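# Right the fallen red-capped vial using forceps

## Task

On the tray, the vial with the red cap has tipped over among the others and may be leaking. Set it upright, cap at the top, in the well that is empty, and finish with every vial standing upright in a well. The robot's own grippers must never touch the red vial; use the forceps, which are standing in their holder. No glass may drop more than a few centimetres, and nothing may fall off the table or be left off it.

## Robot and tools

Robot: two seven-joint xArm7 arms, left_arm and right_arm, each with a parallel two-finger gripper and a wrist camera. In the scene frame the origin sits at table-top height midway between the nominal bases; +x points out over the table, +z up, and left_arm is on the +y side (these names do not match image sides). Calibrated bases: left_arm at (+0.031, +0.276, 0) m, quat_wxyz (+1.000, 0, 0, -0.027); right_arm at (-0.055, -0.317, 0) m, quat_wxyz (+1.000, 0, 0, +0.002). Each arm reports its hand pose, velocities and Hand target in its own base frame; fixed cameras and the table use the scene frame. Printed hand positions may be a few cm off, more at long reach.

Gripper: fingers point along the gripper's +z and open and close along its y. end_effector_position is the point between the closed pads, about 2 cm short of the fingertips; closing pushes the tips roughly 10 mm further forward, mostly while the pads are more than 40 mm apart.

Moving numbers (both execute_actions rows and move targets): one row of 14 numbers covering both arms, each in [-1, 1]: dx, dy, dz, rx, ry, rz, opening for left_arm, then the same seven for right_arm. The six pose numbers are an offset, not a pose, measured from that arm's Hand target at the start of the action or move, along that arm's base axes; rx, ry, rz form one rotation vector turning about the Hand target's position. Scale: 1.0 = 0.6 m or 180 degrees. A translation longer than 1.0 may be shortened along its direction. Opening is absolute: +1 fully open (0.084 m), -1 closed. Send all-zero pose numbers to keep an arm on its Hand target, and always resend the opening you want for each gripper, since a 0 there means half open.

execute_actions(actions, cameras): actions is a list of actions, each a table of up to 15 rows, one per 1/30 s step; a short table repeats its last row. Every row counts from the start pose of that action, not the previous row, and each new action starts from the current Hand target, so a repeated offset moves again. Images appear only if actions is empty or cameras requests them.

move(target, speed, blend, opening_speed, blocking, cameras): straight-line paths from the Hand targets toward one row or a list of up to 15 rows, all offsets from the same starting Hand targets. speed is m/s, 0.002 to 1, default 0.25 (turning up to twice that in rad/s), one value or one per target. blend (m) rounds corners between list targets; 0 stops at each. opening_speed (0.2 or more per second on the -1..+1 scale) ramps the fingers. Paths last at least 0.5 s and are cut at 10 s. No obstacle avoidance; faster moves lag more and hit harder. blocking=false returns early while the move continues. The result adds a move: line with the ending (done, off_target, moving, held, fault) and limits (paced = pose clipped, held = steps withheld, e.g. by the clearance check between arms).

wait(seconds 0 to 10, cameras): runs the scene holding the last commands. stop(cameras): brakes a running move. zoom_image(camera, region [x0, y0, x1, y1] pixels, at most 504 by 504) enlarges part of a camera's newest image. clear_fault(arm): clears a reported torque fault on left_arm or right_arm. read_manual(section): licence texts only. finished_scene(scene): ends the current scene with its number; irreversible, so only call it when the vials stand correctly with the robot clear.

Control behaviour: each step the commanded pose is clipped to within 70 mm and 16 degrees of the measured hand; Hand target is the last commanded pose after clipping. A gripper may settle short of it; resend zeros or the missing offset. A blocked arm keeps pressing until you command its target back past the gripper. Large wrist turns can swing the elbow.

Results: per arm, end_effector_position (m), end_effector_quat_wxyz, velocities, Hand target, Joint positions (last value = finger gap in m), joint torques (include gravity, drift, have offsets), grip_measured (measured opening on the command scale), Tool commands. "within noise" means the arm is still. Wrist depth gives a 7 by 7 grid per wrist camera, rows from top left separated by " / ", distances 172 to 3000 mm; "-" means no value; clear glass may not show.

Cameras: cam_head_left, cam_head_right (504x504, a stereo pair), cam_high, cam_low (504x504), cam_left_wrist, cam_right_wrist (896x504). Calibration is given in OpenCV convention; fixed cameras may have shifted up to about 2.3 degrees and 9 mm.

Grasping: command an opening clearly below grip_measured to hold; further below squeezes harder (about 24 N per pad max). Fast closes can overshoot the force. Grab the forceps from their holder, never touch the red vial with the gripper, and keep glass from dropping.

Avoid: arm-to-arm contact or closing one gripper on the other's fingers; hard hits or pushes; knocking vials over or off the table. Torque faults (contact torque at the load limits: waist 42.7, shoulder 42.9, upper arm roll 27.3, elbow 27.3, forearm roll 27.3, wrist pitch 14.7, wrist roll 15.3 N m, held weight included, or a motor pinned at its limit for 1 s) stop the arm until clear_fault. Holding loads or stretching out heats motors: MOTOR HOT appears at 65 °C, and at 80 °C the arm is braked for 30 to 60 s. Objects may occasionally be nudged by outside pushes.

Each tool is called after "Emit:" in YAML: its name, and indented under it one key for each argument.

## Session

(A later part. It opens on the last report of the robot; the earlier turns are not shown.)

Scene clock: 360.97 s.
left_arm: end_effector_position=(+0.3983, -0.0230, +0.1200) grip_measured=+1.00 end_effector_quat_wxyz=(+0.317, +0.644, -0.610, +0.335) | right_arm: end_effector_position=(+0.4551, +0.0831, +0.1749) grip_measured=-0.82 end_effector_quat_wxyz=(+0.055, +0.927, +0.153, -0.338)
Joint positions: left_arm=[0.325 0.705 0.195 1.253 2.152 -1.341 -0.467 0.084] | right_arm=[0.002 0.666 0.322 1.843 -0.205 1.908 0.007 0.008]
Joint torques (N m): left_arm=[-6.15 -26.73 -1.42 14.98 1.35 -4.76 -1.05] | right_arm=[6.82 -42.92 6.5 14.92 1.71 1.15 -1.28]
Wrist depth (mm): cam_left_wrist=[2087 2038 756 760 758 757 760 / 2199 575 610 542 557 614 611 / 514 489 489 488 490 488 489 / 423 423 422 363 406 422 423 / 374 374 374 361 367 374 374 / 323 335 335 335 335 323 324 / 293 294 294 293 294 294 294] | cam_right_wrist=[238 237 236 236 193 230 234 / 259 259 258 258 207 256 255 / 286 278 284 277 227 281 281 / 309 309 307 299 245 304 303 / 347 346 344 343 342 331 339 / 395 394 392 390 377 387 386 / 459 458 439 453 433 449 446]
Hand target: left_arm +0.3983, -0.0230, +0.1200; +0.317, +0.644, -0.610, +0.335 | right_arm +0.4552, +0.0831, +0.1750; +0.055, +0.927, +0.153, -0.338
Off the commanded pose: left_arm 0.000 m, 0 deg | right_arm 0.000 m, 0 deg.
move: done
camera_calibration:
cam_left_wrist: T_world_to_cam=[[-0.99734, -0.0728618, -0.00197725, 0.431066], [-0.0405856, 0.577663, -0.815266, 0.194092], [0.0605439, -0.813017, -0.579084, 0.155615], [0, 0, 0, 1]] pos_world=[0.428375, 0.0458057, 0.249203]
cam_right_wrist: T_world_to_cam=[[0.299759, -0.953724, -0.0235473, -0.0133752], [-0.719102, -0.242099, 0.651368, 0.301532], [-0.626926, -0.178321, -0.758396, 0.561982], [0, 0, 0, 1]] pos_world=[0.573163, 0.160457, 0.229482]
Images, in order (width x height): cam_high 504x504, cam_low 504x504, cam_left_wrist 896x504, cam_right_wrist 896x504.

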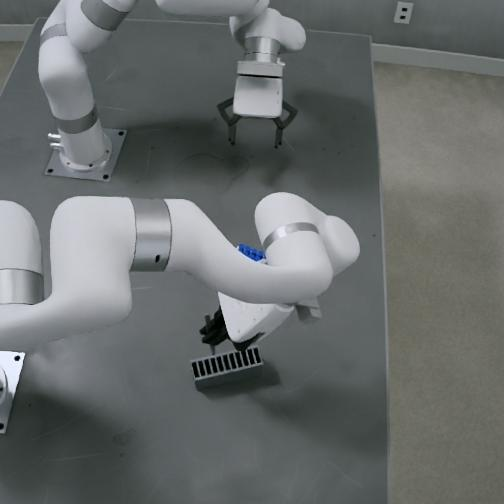

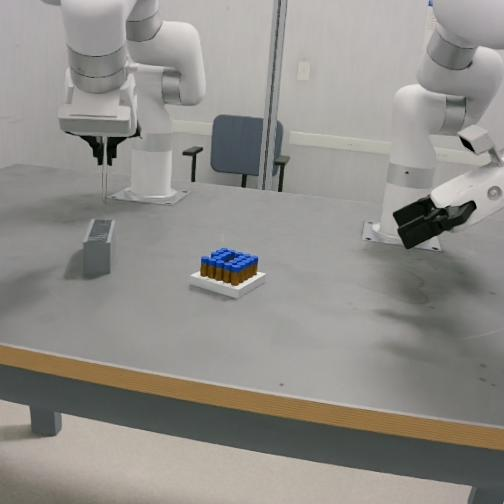

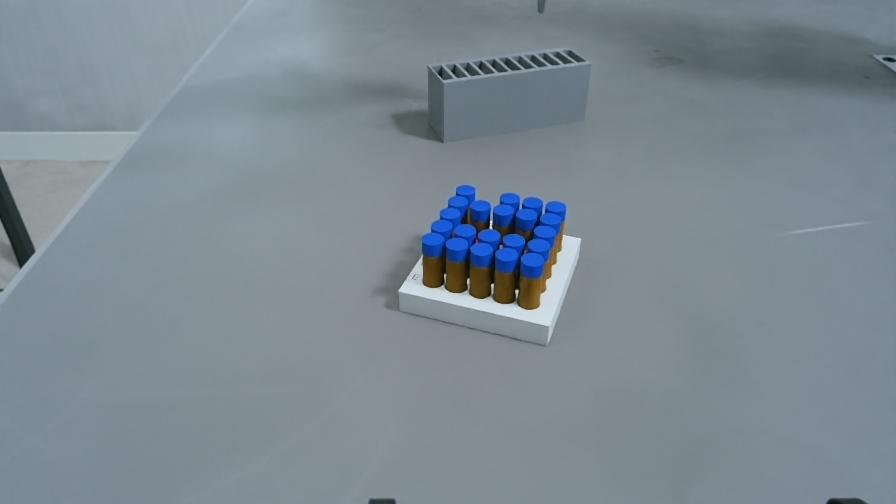

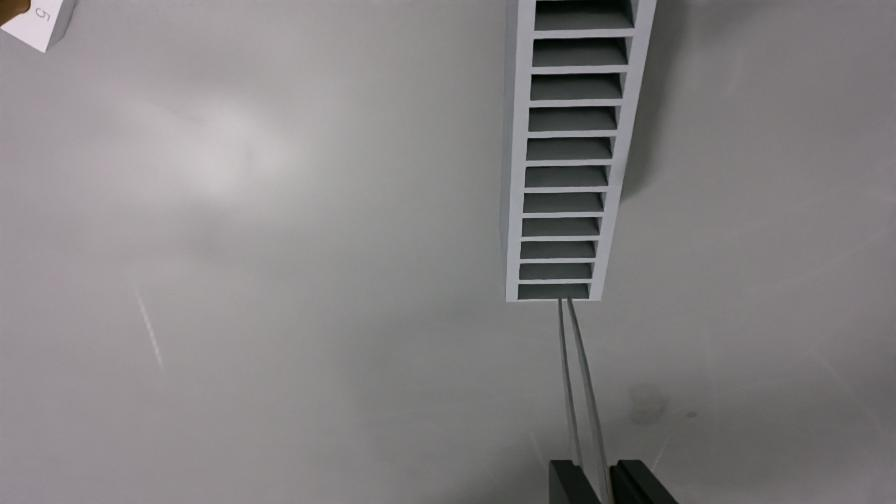

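Emit:
move:
  target: [0,0,0,0,0,0,1, 0,0,0,0,0,0,-0.74]
  opening_speed: 0.3
  cameras: ["cam_right_wrist"]

Emit:
zoom_image:
  camera: "cam_right_wrist"
  region: [500, 260, 670, 400]

Scene clock: 374.77 s.
left_arm: end_effector_position=(+0.3983, -0.0230, +0.1200) grip_measured=+1.00 end_effector_quat_wxyz=(+0.317, +0.644, -0.610, +0.335) | right_arm: end_effector_position=(+0.4552, +0.0831, +0.1750) grip_measured=-0.76 end_effector_quat_wxyz=(+0.055, +0.927, +0.153, -0.338)
Joint positions: left_arm=[0.325 0.705 0.195 1.253 2.152 -1.341 -0.467 0.084] | right_arm=[0.002 0.666 0.322 1.843 -0.205 1.909 0.007 0.011]
Joint torques (N m): left_arm=[-6.3 -27.02 -1.43 14.89 1.26 -4.7 -1.03] | right_arm=[6.96 -42.68 6.31 15.02 1.64 1.15 -1.19]
Wrist depth (mm): cam_left_wrist=[2106 2080 759 757 758 760 760 / 2228 578 610 543 556 613 614 / 515 488 488 488 488 488 488 / 422 424 424 363 405 423 422 / 373 374 375 360 366 374 374 / 324 335 334 334 335 323 324 / 294 293 293 294 293 294 294] | cam_right_wrist=[238 237 237 236 193 230 234 / 260 259 258 258 206 256 255 / 286 278 284 277 227 281 281 / 310 309 307 299 245 305 304 / 346 346 345 343 342 332 339 / 384 394 392 390 389 387 385 / 460 458 439 437 434 449 446]
Hand target: left_arm +0.3983, -0.0230, +0.1200; +0.317, +0.644, -0.610, +0.335 | right_arm +0.4552, +0.0831, +0.1750; +0.055, +0.927, +0.153, -0.338
Off the commanded pose: left_arm 0.000 m, 0 deg | right_arm 0.000 m, 0 deg.
move: done
camera_calibration:
cam_right_wrist: T_world_to_cam=[[0.299759, -0.953724, -0.0235473, -0.0133729], [-0.719102, -0.242099, 0.651368, 0.301467], [-0.626926, -0.178321, -0.758396, 0.562058], [0, 0, 0, 1]] pos_world=[0.573163, 0.160457, 0.229582]
Images, in order (width x height): cam_right_wrist 896x504.

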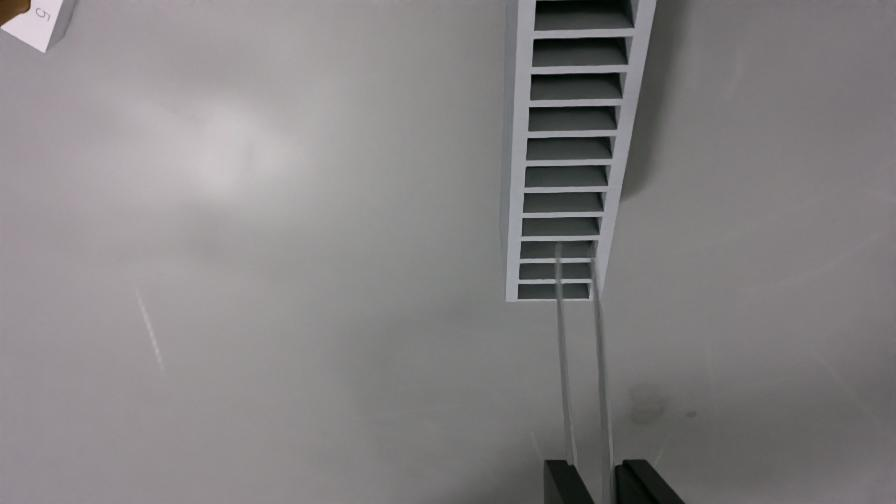

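Scaled by 2.965 from the camera's 896x504 image, which has a finer 1280x720 frame.

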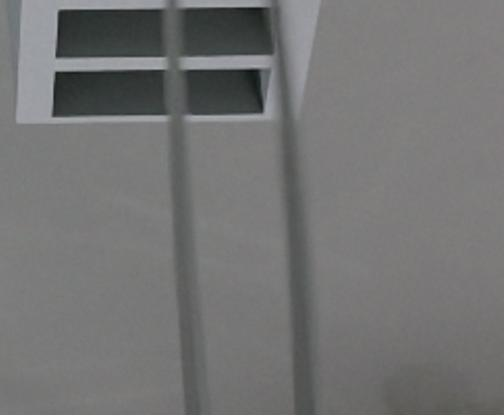

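Emit:
execute_actions:
  actions: []
  cameras: ["cam_low","cam_left_wrist","cam_right_wrist","cam_high"]

Emit:
zoom_image:
  camera: "cam_low"
  region: [50, 130, 150, 290]

Emit:
zoom_image:
  camera: "cam_right_wrist"
  region: [500, 200, 670, 300]

Emit:
zoom_image:
  camera: "cam_high"
  region: [180, 290, 290, 400]

Scene clock: 381.50 s.
left_arm: end_effector_position=(+0.3983, -0.0230, +0.1200) grip_measured=+1.00 end_effector_quat_wxyz=(+0.317, +0.644, -0.610, +0.335) | right_arm: end_effector_position=(+0.4552, +0.0831, +0.1750) grip_measured=-0.76 end_effector_quat_wxyz=(+0.055, +0.927, +0.153, -0.338)
Joint positions: left_arm=[0.325 0.705 0.195 1.253 2.152 -1.341 -0.467 0.084] | right_arm=[0.002 0.666 0.322 1.843 -0.205 1.909 0.007 0.011]
Joint velocities: within noise
Joint torques (N m): left_arm=[-6.07 -27.07 -1.43 14.71 0.96 -4.66 -1.08] | right_arm=[2.1 -38.27 3.54 12.29 -0.21 -0.96 -0.48]
Wrist depth (mm): cam_left_wrist=[2093 2038 755 756 756 758 757 / 2199 576 614 543 556 610 614 / 514 487 488 488 490 489 489 / 424 423 422 363 405 423 424 / 374 374 373 361 367 374 373 / 324 335 334 335 334 323 323 / 293 294 293 294 294 293 293] | cam_right_wrist=[238 237 237 236 193 230 234 / 259 259 258 258 206 256 255 / 286 279 284 277 227 281 280 / 310 308 307 299 245 305 304 / 347 346 345 343 342 332 339 / 383 394 392 391 389 387 386 / 460 458 438 437 434 449 447]
Hand target: left_arm +0.3983, -0.0230, +0.1200; +0.317, +0.644, -0.610, +0.335 | right_arm +0.4552, +0.0831, +0.1750; +0.055, +0.927, +0.153, -0.338
Tool commands: left_gripper/opening=+1.0 right_gripper/opening=-0.74
Off the commanded pose: left_arm 0.000 m, 0 deg | right_arm 0.000 m, 0 deg.
camera_calibration:
cam_left_wrist: T_world_to_cam=[[-0.99734, -0.0728618, -0.00197725, 0.431066], [-0.0405856, 0.577663, -0.815266, 0.194092], [0.0605439, -0.813017, -0.579084, 0.155615], [0, 0, 0, 1]] pos_world=[0.428375, 0.0458057, 0.249203]
cam_right_wrist: T_world_to_cam=[[0.299761, -0.953724, -0.0235476, -0.0132787], [-0.719142, -0.242112, 0.651319, 0.301528], [-0.626879, -0.178306, -0.758439, 0.562057], [0, 0, 0, 1]] pos_world=[0.573164, 0.160557, 0.229582]
Images, in order (width x height): cam_high 504x504, cam_low 504x504, cam_left_wrist 896x504, cam_right_wrist 896x504.

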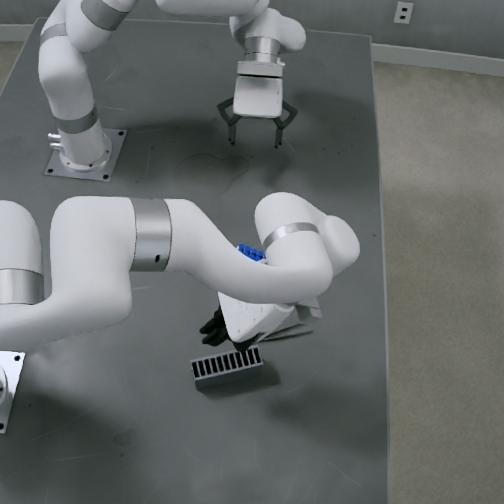

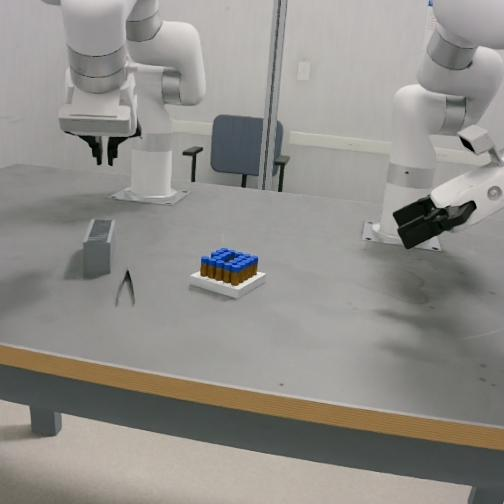

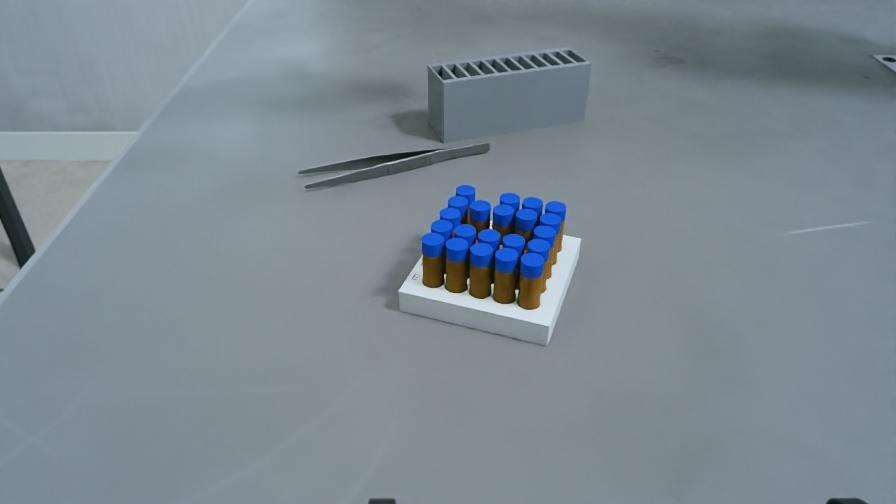

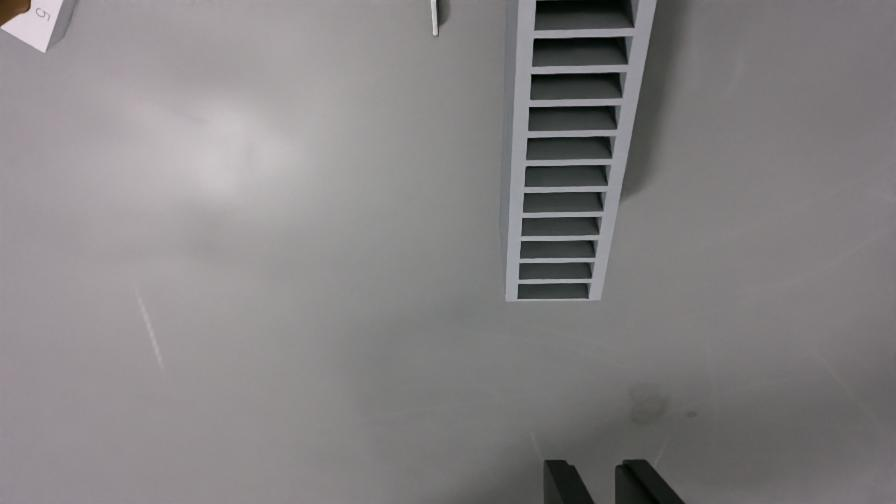

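Scaled by 3.150 from the camera's 504x504 image, which has a finer 720x720 frame.

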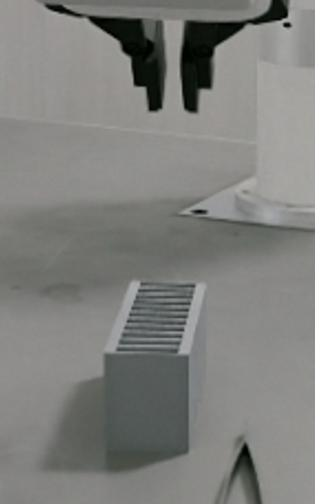

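Scaled by 2.965 from the camera's 896x504 image, which has a finer 1280x720 frame.

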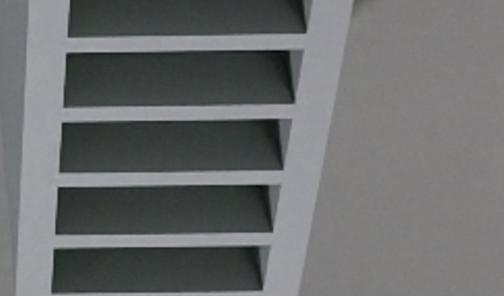

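Scaled by 4.582 from the camera's 504x504 image, which has a finer 720x720 frame.

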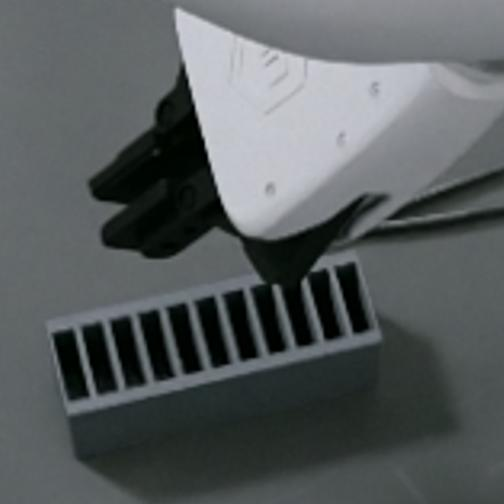

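Emit:
zoom_image:
  camera: "cam_left_wrist"
  region: [290, 120, 500, 210]

Emit:
zoom_image:
  camera: "cam_low"
  region: [90, 240, 160, 320]

Scaled by 2.400 from the camera's 896x504 image, which has a finer 1280x720 frame.

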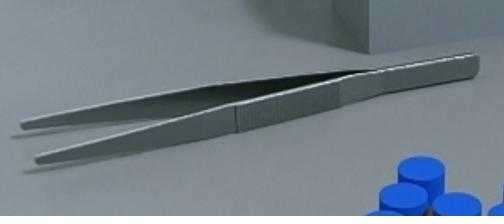

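Scaled by 6.300 from the camera's 504x504 image, which has a finer 720x720 frame.

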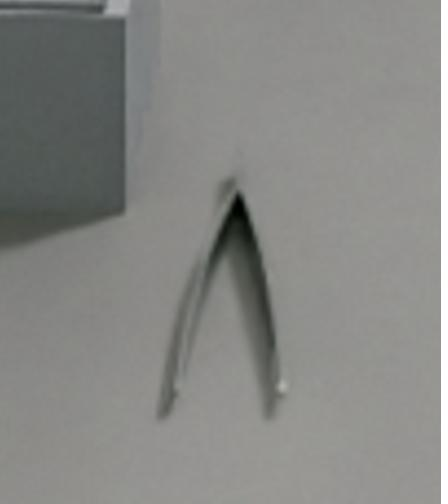

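Emit:
move:
  target:
    - [0,0,0,0,0,0,1, 0.0247,0.0615,0.075,0.2231,-0.1059,0.4873,-0.3]
    - [0,0,0,0,0,0,1, 0.1097,0.1248,0.0417,-0.3192,-0.1136,-0.9308,-0.3]
  speed: 0.5
  blend: 0.02
  cameras: ["cam_right_wrist","cam_left_wrist","cam_high"]

Scene clock: 565.53 s.
left_arm: end_effector_position=(+0.3983, -0.0230, +0.1200) grip_measured=+1.00 end_effector_quat_wxyz=(+0.317, +0.644, -0.610, +0.335) | right_arm: end_effector_position=(+0.5210, +0.1580, +0.2000) grip_measured=-0.32 end_effector_quat_wxyz=(+0.000, -0.178, +0.984, +0.000)
Joint positions: left_arm=[0.325 0.705 0.195 1.253 2.152 -1.341 -0.467 0.084] | right_arm=[-0.342 0.341 0.728 1.376 -0.25 1.128 -3.034 0.03]
Joint torques (N m): left_arm=[-5.98 -26.98 -1.11 14.4 1 -4.58 -1.18] | right_arm=[-6.96 -20.9 8.16 16.04 -1.36 -0.23 -1.32]
Wrist depth (mm): cam_left_wrist=[2068 2056 756 755 760 756 760 / 2228 574 614 543 554 611 615 / 514 488 488 487 488 487 490 / 424 423 424 364 404 423 424 / 374 374 375 361 367 373 374 / 323 333 334 335 335 324 323 / 294 293 294 294 294 294 295] | cam_right_wrist=[335 335 333 333 332 331 330 / 336 335 334 333 332 331 329 / 336 335 334 330 332 331 330 / 336 335 335 307 333 331 330 / 336 335 334 294 332 331 329 / 337 336 335 333 332 331 292 / 337 336 334 334 332 331 294]
Hand target: left_arm +0.3983, -0.0230, +0.1200; +0.317, +0.644, -0.610, +0.335 | right_arm +0.5210, +0.1580, +0.2000; +0.000, -0.178, +0.984, +0.000
Off the commanded pose: left_arm 0.000 m, 0 deg | right_arm 0.000 m, 0 deg.
move: done
camera_calibration:
cam_left_wrist: T_world_to_cam=[[-0.99734, -0.0728618, -0.00197725, 0.431066], [-0.0405856, 0.577663, -0.815266, 0.194092], [0.0605439, -0.813017, -0.579084, 0.155615], [0, 0, 0, 1]] pos_world=[0.428375, 0.0458057, 0.249203]
cam_right_wrist: T_world_to_cam=[[-0.348531, 0.93675, -0.0320287, 0.079755], [0.937045, 0.349026, 0.0112771, -0.47753], [0.0217426, -0.0260819, -0.999423, 0.32186], [0, 0, 0, 1]] pos_world=[0.468266, 0.100355, 0.329614]
Images, in order (width x height): cam_high 504x504, cam_left_wrist 896x504, cam_right_wrist 896x504.

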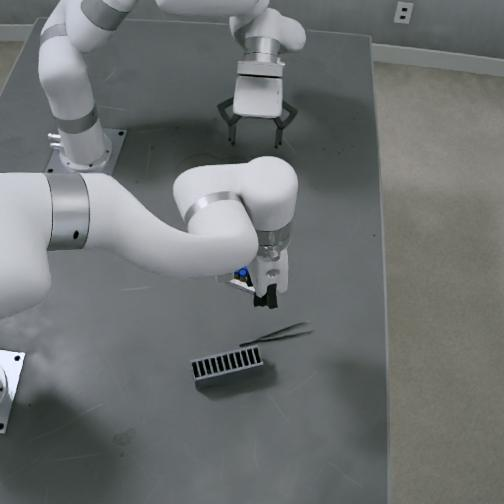

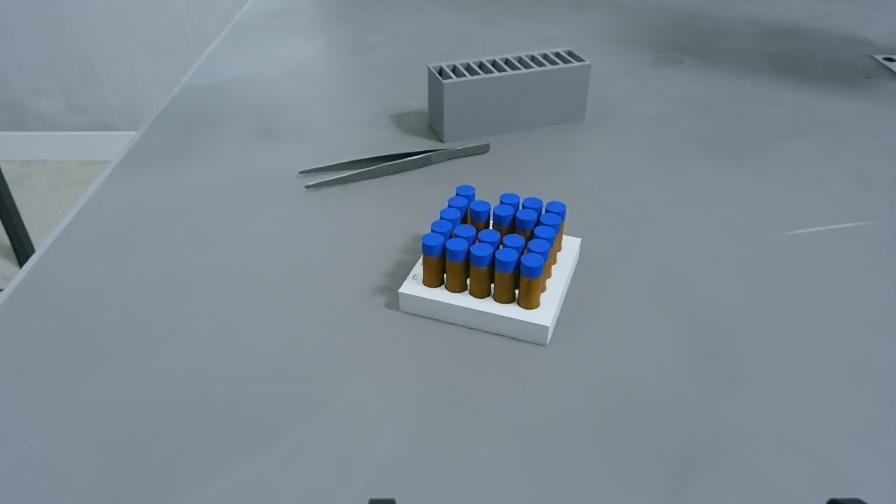

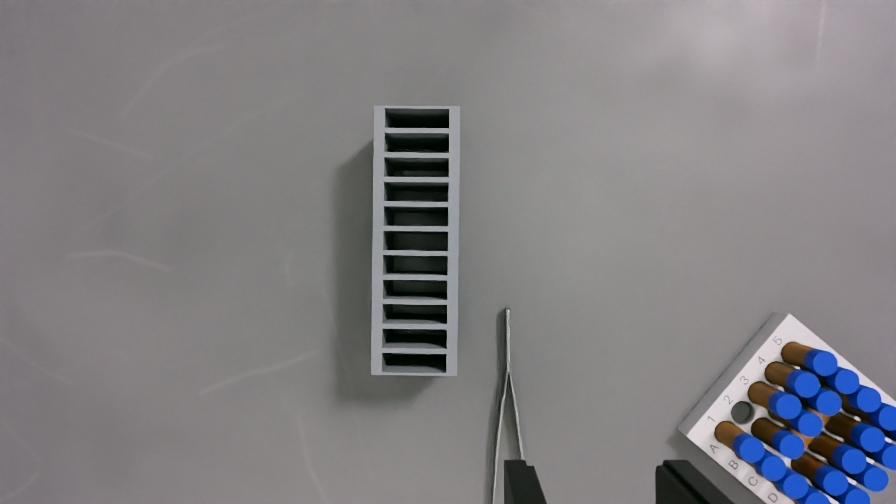

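Emit:
zoom_image:
  camera: "cam_right_wrist"
  region: [460, 290, 720, 504]

Scaled by 1.938 from the camera's 896x504 image, which has a finer 1280x720 frame.

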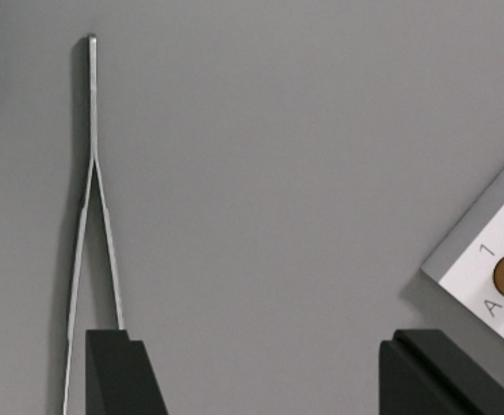

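Emit:
move:
  target: [0,0,0,0,0,0,1, 0.0175,-0.0103,-0.2333,0,0,0.005,-0.3]
  speed: 0.25
  cameras: ["cam_right_wrist"]

Emit:
zoom_image:
  camera: "cam_right_wrist"
  region: [460, 290, 720, 504]

Scene clock: 609.63 s.
left_arm: end_effector_position=(+0.3983, -0.0230, +0.1200) grip_measured=+1.00 end_effector_quat_wxyz=(+0.317, +0.644, -0.610, +0.335) | right_arm: end_effector_position=(+0.5315, +0.1518, +0.0601) grip_measured=-0.32 end_effector_quat_wxyz=(+0.000, -0.186, +0.983, +0.000)
Joint positions: left_arm=[0.325 0.705 0.195 1.253 2.152 -1.341 -0.467 0.084] | right_arm=[-0.281 0.577 0.626 1.27 -0.447 0.835 -2.941 0.03]
Joint torques (N m): left_arm=[-5.99 -27.05 -1.06 14.16 0.94 -4.51 -1.11] | right_arm=[6.77 -25.37 4.51 14.16 -1.41 -2.97 1.36]
Wrist depth (mm): cam_left_wrist=[2080 2032 759 485 760 756 755 / 2228 576 614 542 554 613 609 / 514 487 488 488 487 487 488 / 423 423 424 363 405 423 422 / 374 374 375 361 367 373 374 / 324 335 335 335 335 324 324 / 293 294 294 294 293 294 294] | cam_right_wrist=[194 193 - - 192 191 190 / 194 194 - - 192 191 190 / 194 194 193 189 192 191 190 / 194 194 193 192 192 191 191 / 194 194 193 192 192 191 191 / 194 194 - - 192 191 191 / 195 194 193 - 192 191 191]
Hand target: left_arm +0.3983, -0.0230, +0.1200; +0.317, +0.644, -0.610, +0.335 | right_arm +0.5315, +0.1518, +0.0600; +0.000, -0.186, +0.983, +0.000
Off the commanded pose: left_arm 0.000 m, 0 deg | right_arm 0.000 m, 0 deg.
move: done
camera_calibration:
cam_right_wrist: T_world_to_cam=[[-0.363399, 0.931087, -0.031915, 0.0934713], [0.931371, 0.363897, 0.0113071, -0.4829], [0.0221416, -0.0256157, -0.999427, 0.181374], [0, 0, 0, 1]] pos_world=[0.47971, 0.093342, 0.189714]
Images, in order (width x height): cam_right_wrist 896x504.

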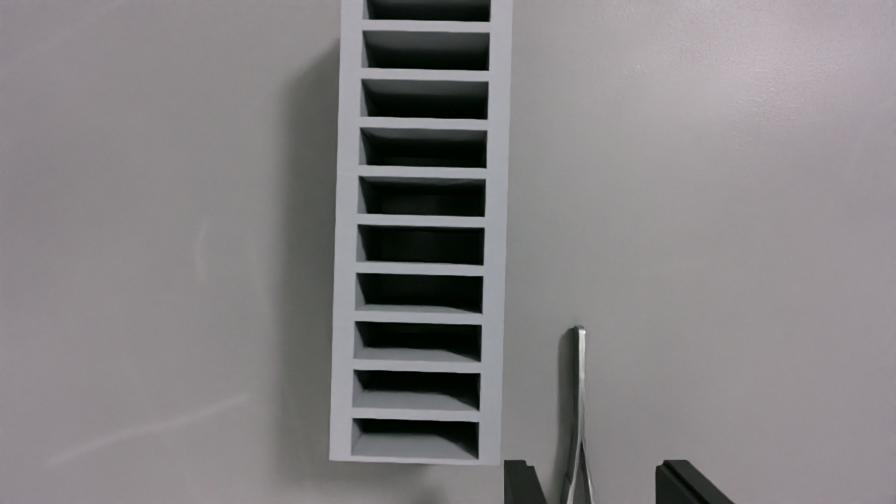

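Scaled by 1.938 from the camera's 896x504 image, which has a finer 1280x720 frame.

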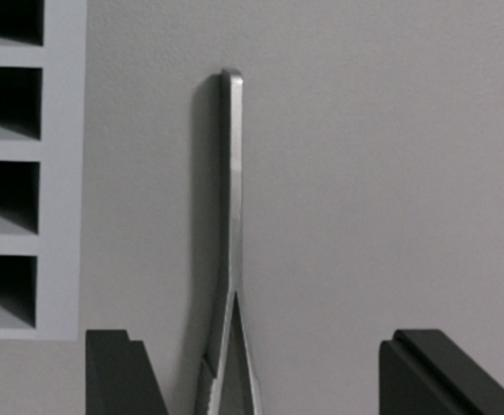

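Emit:
move:
  target: [0,0,0,0,0,0,1, -0.0018,0.0047,-0.06,0,0,0,-0.3]
  speed: 0.1
  cameras: ["cam_right_wrist","cam_left_wrist"]

Emit:
zoom_image:
  camera: "cam_right_wrist"
  region: [460, 290, 720, 504]

Emit:
zoom_image:
  camera: "cam_left_wrist"
  region: [290, 50, 510, 210]

Scene clock: 627.30 s.
left_arm: end_effector_position=(+0.3983, -0.0230, +0.1200) grip_measured=+1.00 end_effector_quat_wxyz=(+0.317, +0.644, -0.610, +0.335) | right_arm: end_effector_position=(+0.5304, +0.1546, +0.0241) grip_measured=-0.32 end_effector_quat_wxyz=(+0.000, -0.186, +0.983, +0.000)
Joint positions: left_arm=[0.325 0.705 0.195 1.253 2.152 -1.341 -0.467 0.084] | right_arm=[-0.249 0.646 0.586 1.264 -0.501 0.768 -2.901 0.03]
Joint torques (N m): left_arm=[-5.62 -27.38 -0.88 13.74 0.92 -4.5 -1.02] | right_arm=[7.02 -26.58 4.84 13.6 -1.44 -3 1.38]
Wrist depth (mm): cam_left_wrist=[2093 2062 757 417 759 755 757 / 2220 573 611 520 552 612 615 / 513 489 488 487 486 490 488 / 423 422 422 363 405 424 422 / 374 374 374 361 367 374 374 / 323 335 334 335 334 324 323 / 294 294 294 293 294 294 294] | cam_right_wrist=[- - - - - - - / - - - - - - - / - - - - - - - / - - - - - - - / - - - - - - - / - - - - - - - / - - - - - - -]
Hand target: left_arm +0.3983, -0.0230, +0.1200; +0.317, +0.644, -0.610, +0.335 | right_arm +0.5304, +0.1546, +0.0240; +0.000, -0.186, +0.983, +0.000
Off the commanded pose: left_arm 0.000 m, 0 deg | right_arm 0.000 m, 0 deg.
move: done
camera_calibration:
cam_left_wrist: T_world_to_cam=[[-0.99734, -0.0728618, -0.00197725, 0.431066], [-0.0405856, 0.577663, -0.815266, 0.194092], [0.0605439, -0.813017, -0.579084, 0.155615], [0, 0, 0, 1]] pos_world=[0.428375, 0.0458057, 0.249203]
cam_right_wrist: T_world_to_cam=[[-0.363401, 0.931087, -0.0318787, 0.0893108], [0.931372, 0.363896, 0.0112139, -0.482473], [0.0220417, -0.0256158, -0.999429, 0.145539], [0, 0, 0, 1]] pos_world=[0.47861, 0.096142, 0.153714]
Images, in order (width x height): cam_left_wrist 896x504, cam_right_wrist 896x504.

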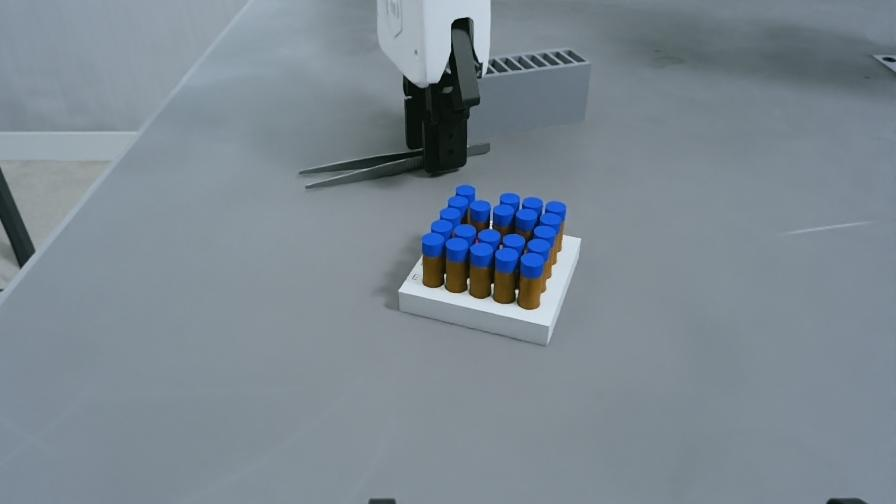

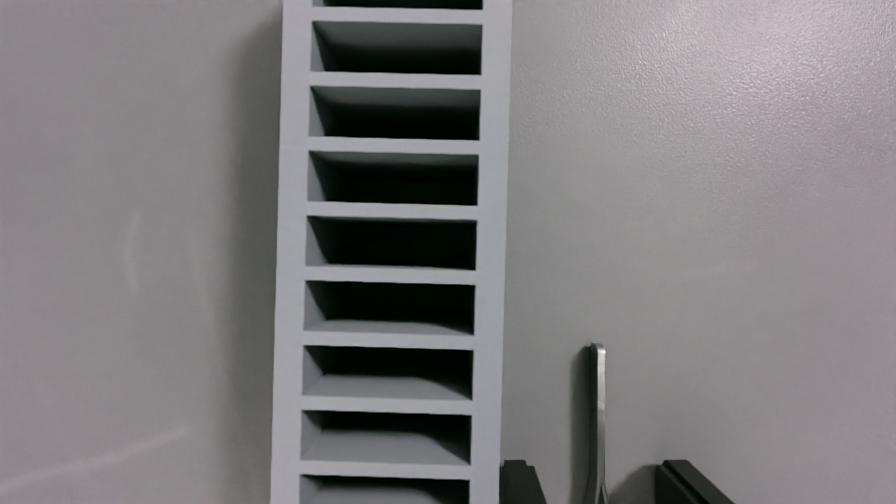

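Scaled by 1.938 from the camera's 896x504 image, which has a finer 1280x720 frame.

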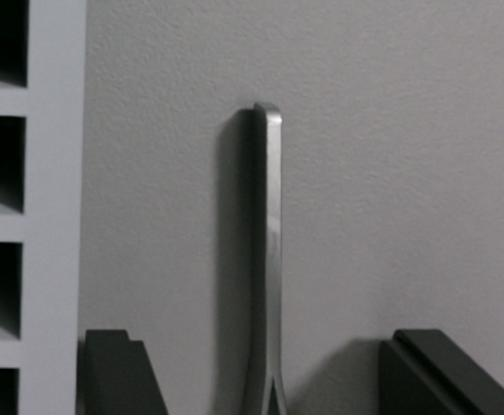

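Scaled by 2.291 from the camera's 896x504 image, which has a finer 1280x720 frame.

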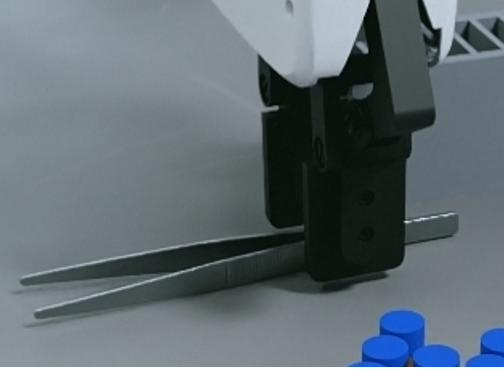

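Emit:
move:
  target:
    - [0,0,0,0,0,0,1, 0.0,0.0,-0.0033,0,0,0,-0.3]
    - [0,0,0,0,0,0,1, 0.0,0.0,-0.0033,0,0,0,-1]
  speed: 0.05
  opening_speed: 0.7
  cameras: ["cam_right_wrist","cam_left_wrist"]

Emit:
zoom_image:
  camera: "cam_left_wrist"
  region: [290, 50, 510, 210]

Scene clock: 634.90 s.
left_arm: end_effector_position=(+0.3983, -0.0230, +0.1200) grip_measured=+1.00 end_effector_quat_wxyz=(+0.317, +0.644, -0.610, +0.335) | right_arm: end_effector_position=(+0.5304, +0.1546, +0.0221) grip_measured=-0.88 end_effector_quat_wxyz=(+0.000, -0.186, +0.983, +0.000)
Joint positions: left_arm=[0.325 0.705 0.195 1.253 2.152 -1.341 -0.467 0.084] | right_arm=[-0.247 0.65 0.584 1.265 -0.504 0.764 -2.9 0.005]
Joint torques (N m): left_arm=[-5.82 -27.18 -0.73 13.74 0.85 -4.39 -1.19] | right_arm=[6.71 -26.83 4.98 13.58 -1.45 -2.97 1.43]
Wrist depth (mm): cam_left_wrist=[2093 2038 760 419 761 757 755 / 2206 577 609 527 556 611 610 / 514 488 487 488 489 486 488 / 423 424 423 364 405 423 422 / 374 374 374 361 367 375 374 / 324 335 335 334 335 323 323 / 293 294 293 294 293 294 294] | cam_right_wrist=[- - - - - - - / - - - - - - - / - - - - - - - / - - - - - - - / - - - - - - - / - - - - - - - / - - - - - - -]
Hand target: left_arm +0.3983, -0.0230, +0.1200; +0.317, +0.644, -0.610, +0.335 | right_arm +0.5304, +0.1546, +0.0221; +0.000, -0.186, +0.983, +0.000
Off the commanded pose: left_arm 0.000 m, 0 deg | right_arm 0.000 m, 0 deg.
move: done
camera_calibration:
cam_left_wrist: T_world_to_cam=[[-0.99734, -0.0728618, -0.00197725, 0.431066], [-0.0405856, 0.577663, -0.815266, 0.194092], [0.0605439, -0.813017, -0.579084, 0.155615], [0, 0, 0, 1]] pos_world=[0.428375, 0.0458057, 0.249203]
cam_right_wrist: T_world_to_cam=[[-0.363314, 0.931121, -0.0318781, 0.0891987], [0.931406, 0.363809, 0.0112155, -0.482458], [0.0220405, -0.0256168, -0.999429, 0.143441], [0, 0, 0, 1]] pos_world=[0.47861, 0.096142, 0.151614]
Images, in order (width x height): cam_left_wrist 896x504, cam_right_wrist 896x504.

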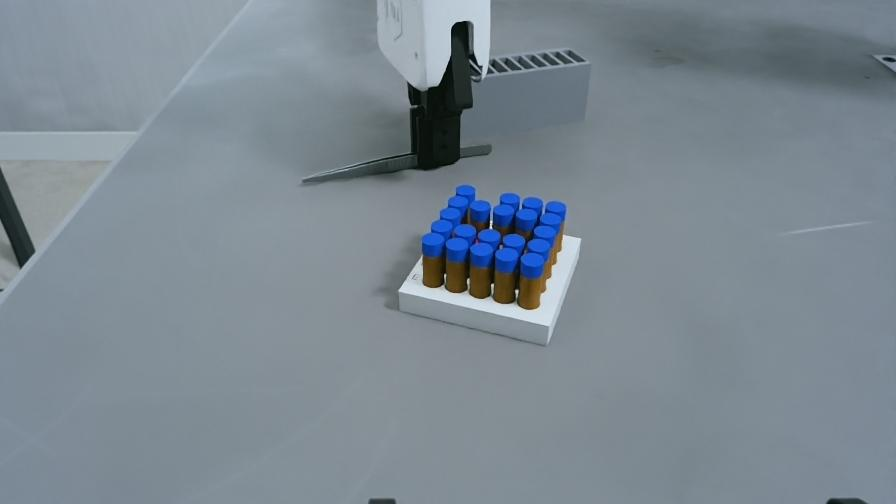

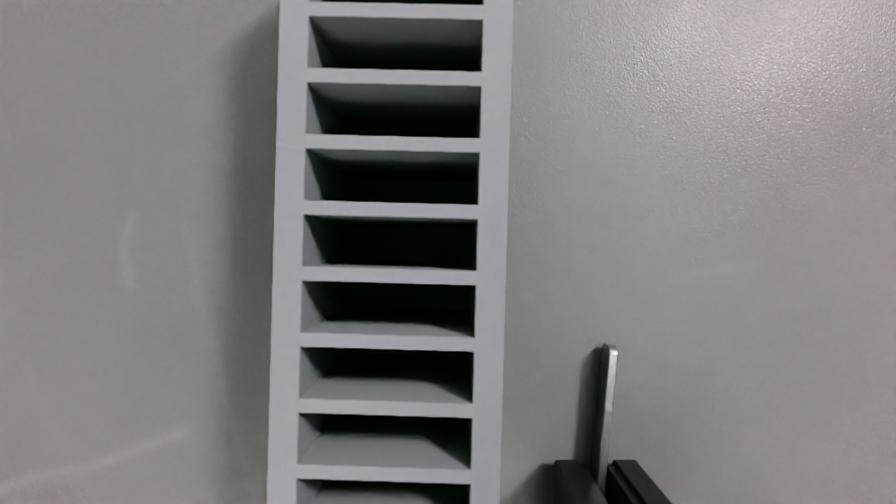

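Scaled by 2.291 from the camera's 896x504 image, which has a finer 1280x720 frame.

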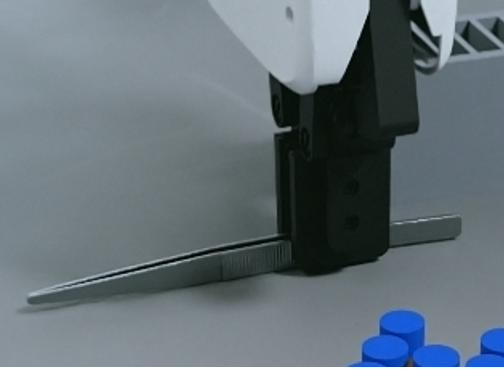

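Emit:
move:
  target:
    - [0,0,0,0,0,0,1, 0.0,0.0,0.1,0,0,0,-1]
    - [0,0,0,0,0,0,1, -0.083,-0.025,0.3,0.02,0.045,-0.05,-1]
    - [0,0,0,0,0,0,1, -0.153,-0.0547,0.3132,0.1810,0.3893,-0.4438,-1]
  speed: [0.1,0.3,0.4]
  blend: 0.03
  cameras: ["cam_right_wrist","cam_left_wrist","cam_low","cam_high"]

Scene clock: 710.17 s.
left_arm: end_effector_position=(+0.3983, -0.0230, +0.1200) grip_measured=+1.00 end_effector_quat_wxyz=(+0.317, +0.644, -0.610, +0.335) | right_arm: end_effector_position=(+0.4386, +0.1218, +0.2100) grip_measured=-0.88 end_effector_quat_wxyz=(-0.466, +0.477, +0.666, +0.334)
Joint positions: left_arm=[0.325 0.705 0.195 1.253 2.152 -1.341 -0.467 0.084] | right_arm=[-0.718 0.46 0.588 1.233 0.792 1.554 -2.321 0.005]
Joint torques (N m): left_arm=[-5.38 -27.43 -0.8 13.61 0.65 -4.38 -1.13] | right_arm=[-6.96 -33.36 3.08 8.48 2.95 -0.92 1.41]
Wrist depth (mm): cam_left_wrist=[2062 2044 757 756 755 756 758 / 2213 575 610 541 556 615 613 / 515 488 488 488 488 488 486 / 423 423 422 363 404 423 424 / 373 374 374 362 366 374 373 / 324 335 335 335 335 323 323 / 294 294 294 293 293 294 294] | cam_right_wrist=[2685 2439 600 2050 1974 629 1728 / 2782 2585 614 2185 2062 607 1754 / 2923 2760 647 2213 2093 558 1818 / - 2793 673 936 926 586 913 / 751 699 686 737 738 730 686 / 587 583 580 581 548 577 573 / 481 479 478 476 475 473 472]
Hand target: left_arm +0.3983, -0.0230, +0.1200; +0.317, +0.644, -0.610, +0.335 | right_arm +0.4386, +0.1218, +0.2100; -0.466, +0.477, +0.666, +0.334
Off the commanded pose: left_arm 0.000 m, 0 deg | right_arm 0.000 m, 0 deg.
move: done
camera_calibration:
cam_left_wrist: T_world_to_cam=[[-0.99734, -0.0728618, -0.00197725, 0.431066], [-0.0405856, 0.577663, -0.815266, 0.194092], [0.0605439, -0.813017, -0.579084, 0.155615], [0, 0, 0, 1]] pos_world=[0.428375, 0.0458057, 0.249203]
cam_right_wrist: T_world_to_cam=[[0.937239, 0.348457, -0.0126488, -0.411118], [0.111762, -0.334571, -0.93572, 0.256188], [-0.33029, 0.87558, -0.352518, 0.241417], [0, 0, 0, 1]] pos_world=[0.436421, 0.0175905, 0.319624]
Images, in order (width x height): cam_high 504x504, cam_low 504x504, cam_left_wrist 896x504, cam_right_wrist 896x504.

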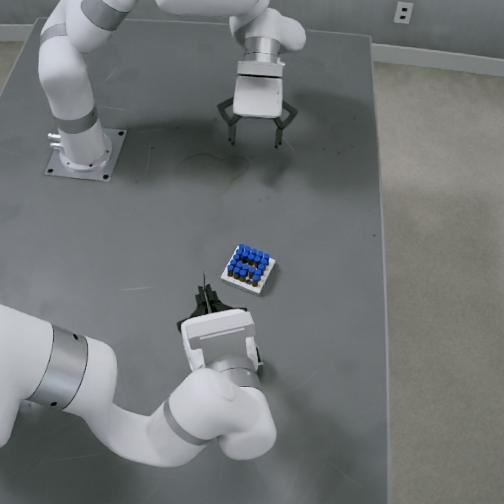

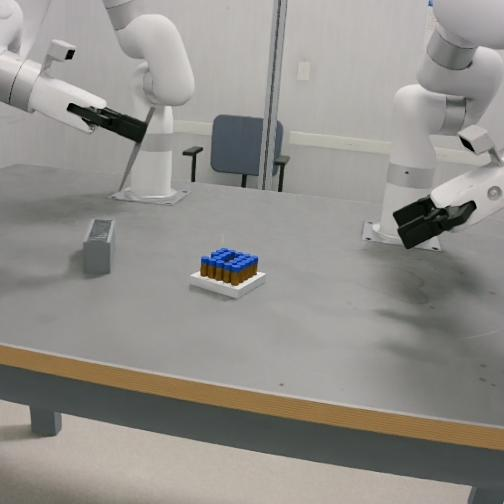

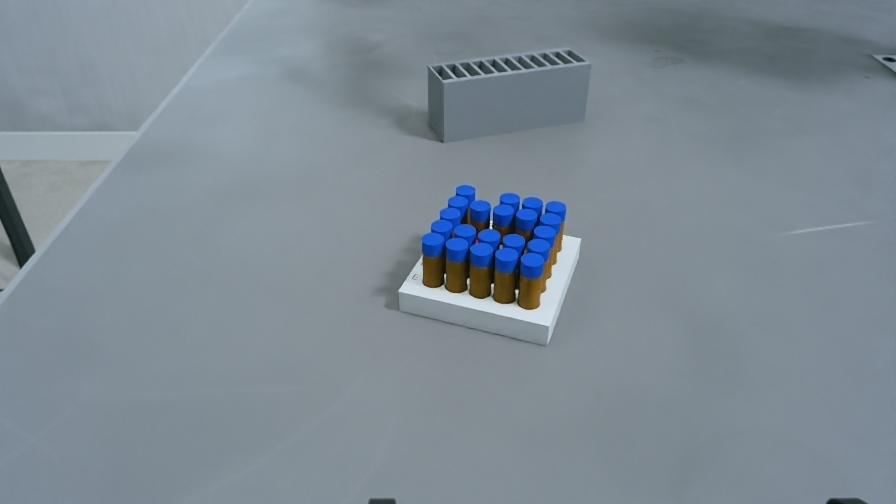

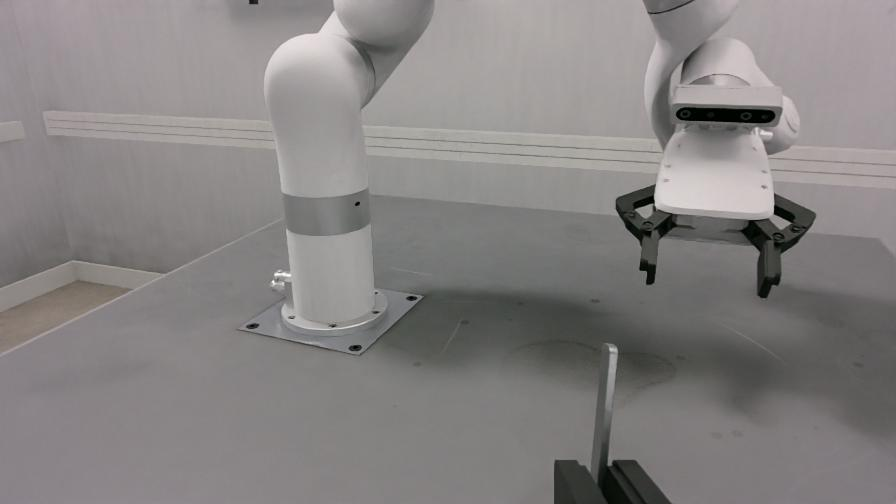

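Emit:
move:
  target: [0,0,0,0,0,0,1, 0,0,-0.0883,0,0,0,-1]
  speed: 0.15
  cameras: ["cam_left_wrist","cam_low","cam_high"]

Emit:
zoom_image:
  camera: "cam_left_wrist"
  region: [400, 0, 620, 150]

Emit:
zoom_image:
  camera: "cam_high"
  region: [170, 270, 300, 400]

Emit:
zoom_image:
  camera: "cam_low"
  region: [50, 130, 180, 290]

Scene clock: 720.17 s.
left_arm: end_effector_position=(+0.3983, -0.0230, +0.1200) grip_measured=+1.00 end_effector_quat_wxyz=(+0.317, +0.644, -0.610, +0.335) | right_arm: end_effector_position=(+0.4386, +0.1218, +0.1571) grip_measured=-0.88 end_effector_quat_wxyz=(-0.466, +0.477, +0.666, +0.334)
Joint positions: left_arm=[0.325 0.705 0.195 1.253 2.152 -1.341 -0.467 0.084] | right_arm=[-0.687 0.563 0.562 1.218 0.755 1.466 -2.386 0.005]
Joint torques (N m): left_arm=[-5.63 -27.37 -0.66 13.6 0.62 -4.41 -1.14] | right_arm=[6.95 -23.11 4.08 12.92 -0.42 -0.67 -1.24]
Wrist depth (mm): cam_left_wrist=[2074 2050 755 758 755 760 759 / 2235 575 614 543 555 610 611 / 515 488 488 488 488 487 487 / 424 422 423 363 405 425 424 / 373 373 374 361 367 375 374 / 324 335 334 335 335 323 324 / 294 294 294 294 293 293 293] | cam_right_wrist=[2717 2519 585 2106 1985 613 1732 / 2760 2604 616 2185 2032 551 1754 / 2899 2727 643 1050 1045 558 1758 / 2999 785 675 774 772 764 761 / 585 620 617 614 611 610 607 / 489 486 461 483 481 479 477 / 385 400 398 399 414 332 394]
Hand target: left_arm +0.3983, -0.0230, +0.1200; +0.317, +0.644, -0.610, +0.335 | right_arm +0.4386, +0.1218, +0.1570; -0.466, +0.477, +0.666, +0.334
Off the commanded pose: left_arm 0.000 m, 0 deg | right_arm 0.000 m, 0 deg.
move: done
camera_calibration:
cam_left_wrist: T_world_to_cam=[[-0.99734, -0.0728618, -0.00197725, 0.431066], [-0.0405856, 0.577663, -0.815266, 0.194092], [0.0605439, -0.813017, -0.579084, 0.155615], [0, 0, 0, 1]] pos_world=[0.428375, 0.0458057, 0.249203]
Images, in order (width x height): cam_high 504x504, cam_low 504x504, cam_left_wrist 896x504.

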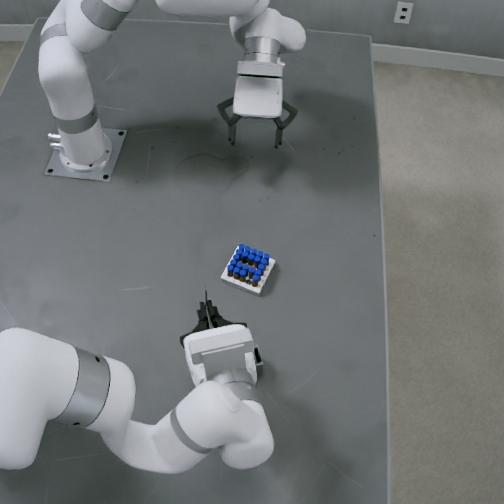

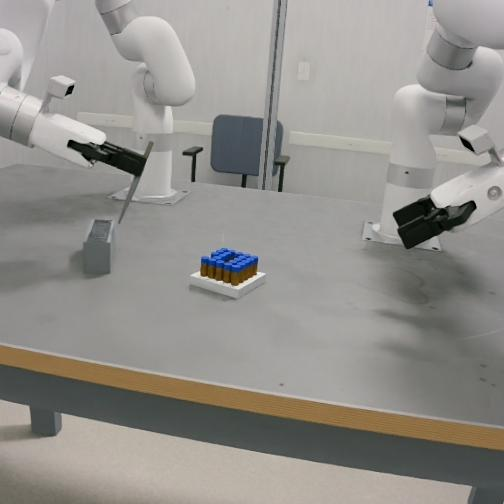

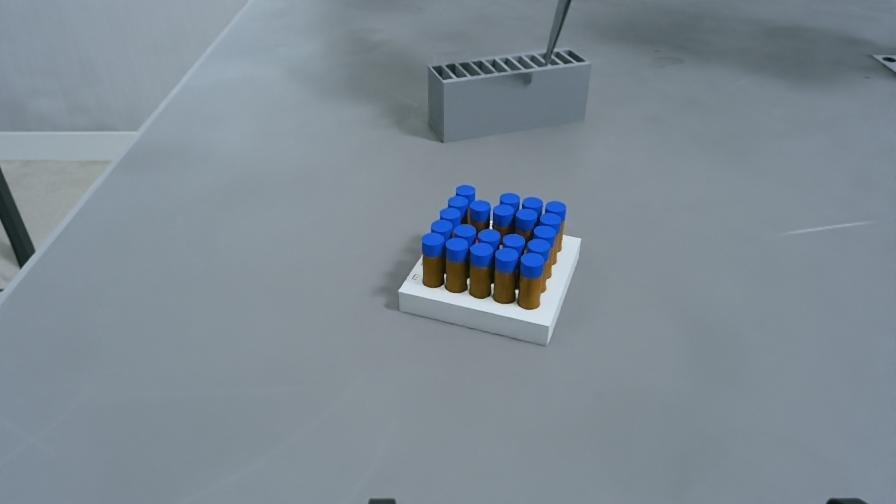

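Scaled by 2.291 from the camera's 896x504 image, which has a finer 1280x720 frame.

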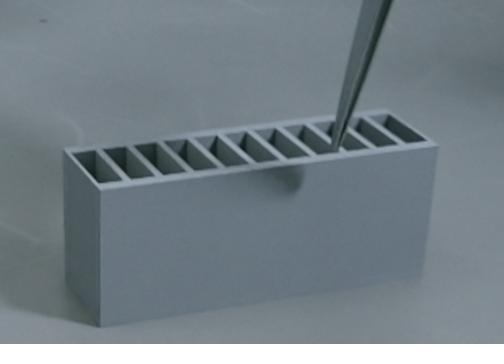

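Scaled by 3.877 from the camera's 504x504 image, which has a finer 720x720 frame.

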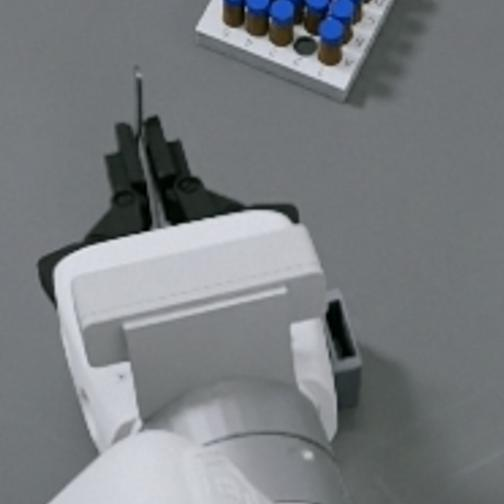

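Scaled by 3.150 from the camera's 504x504 image, which has a finer 720x720 frame.

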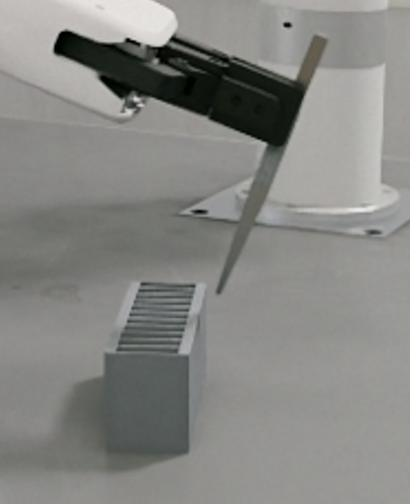

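Emit:
zoom_image:
  camera: "cam_left_wrist"
  region: [500, 20, 600, 100]

Scaled by 5.040 from the camera's 896x504 image, which has a finer 1280x720 frame.

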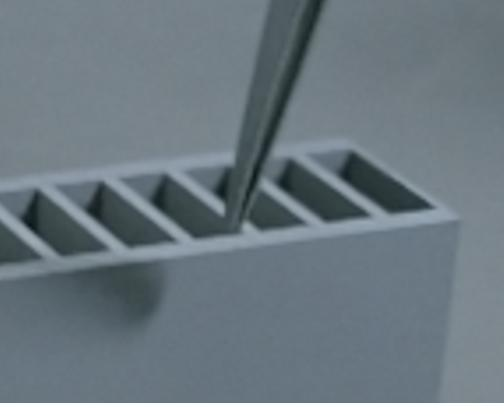

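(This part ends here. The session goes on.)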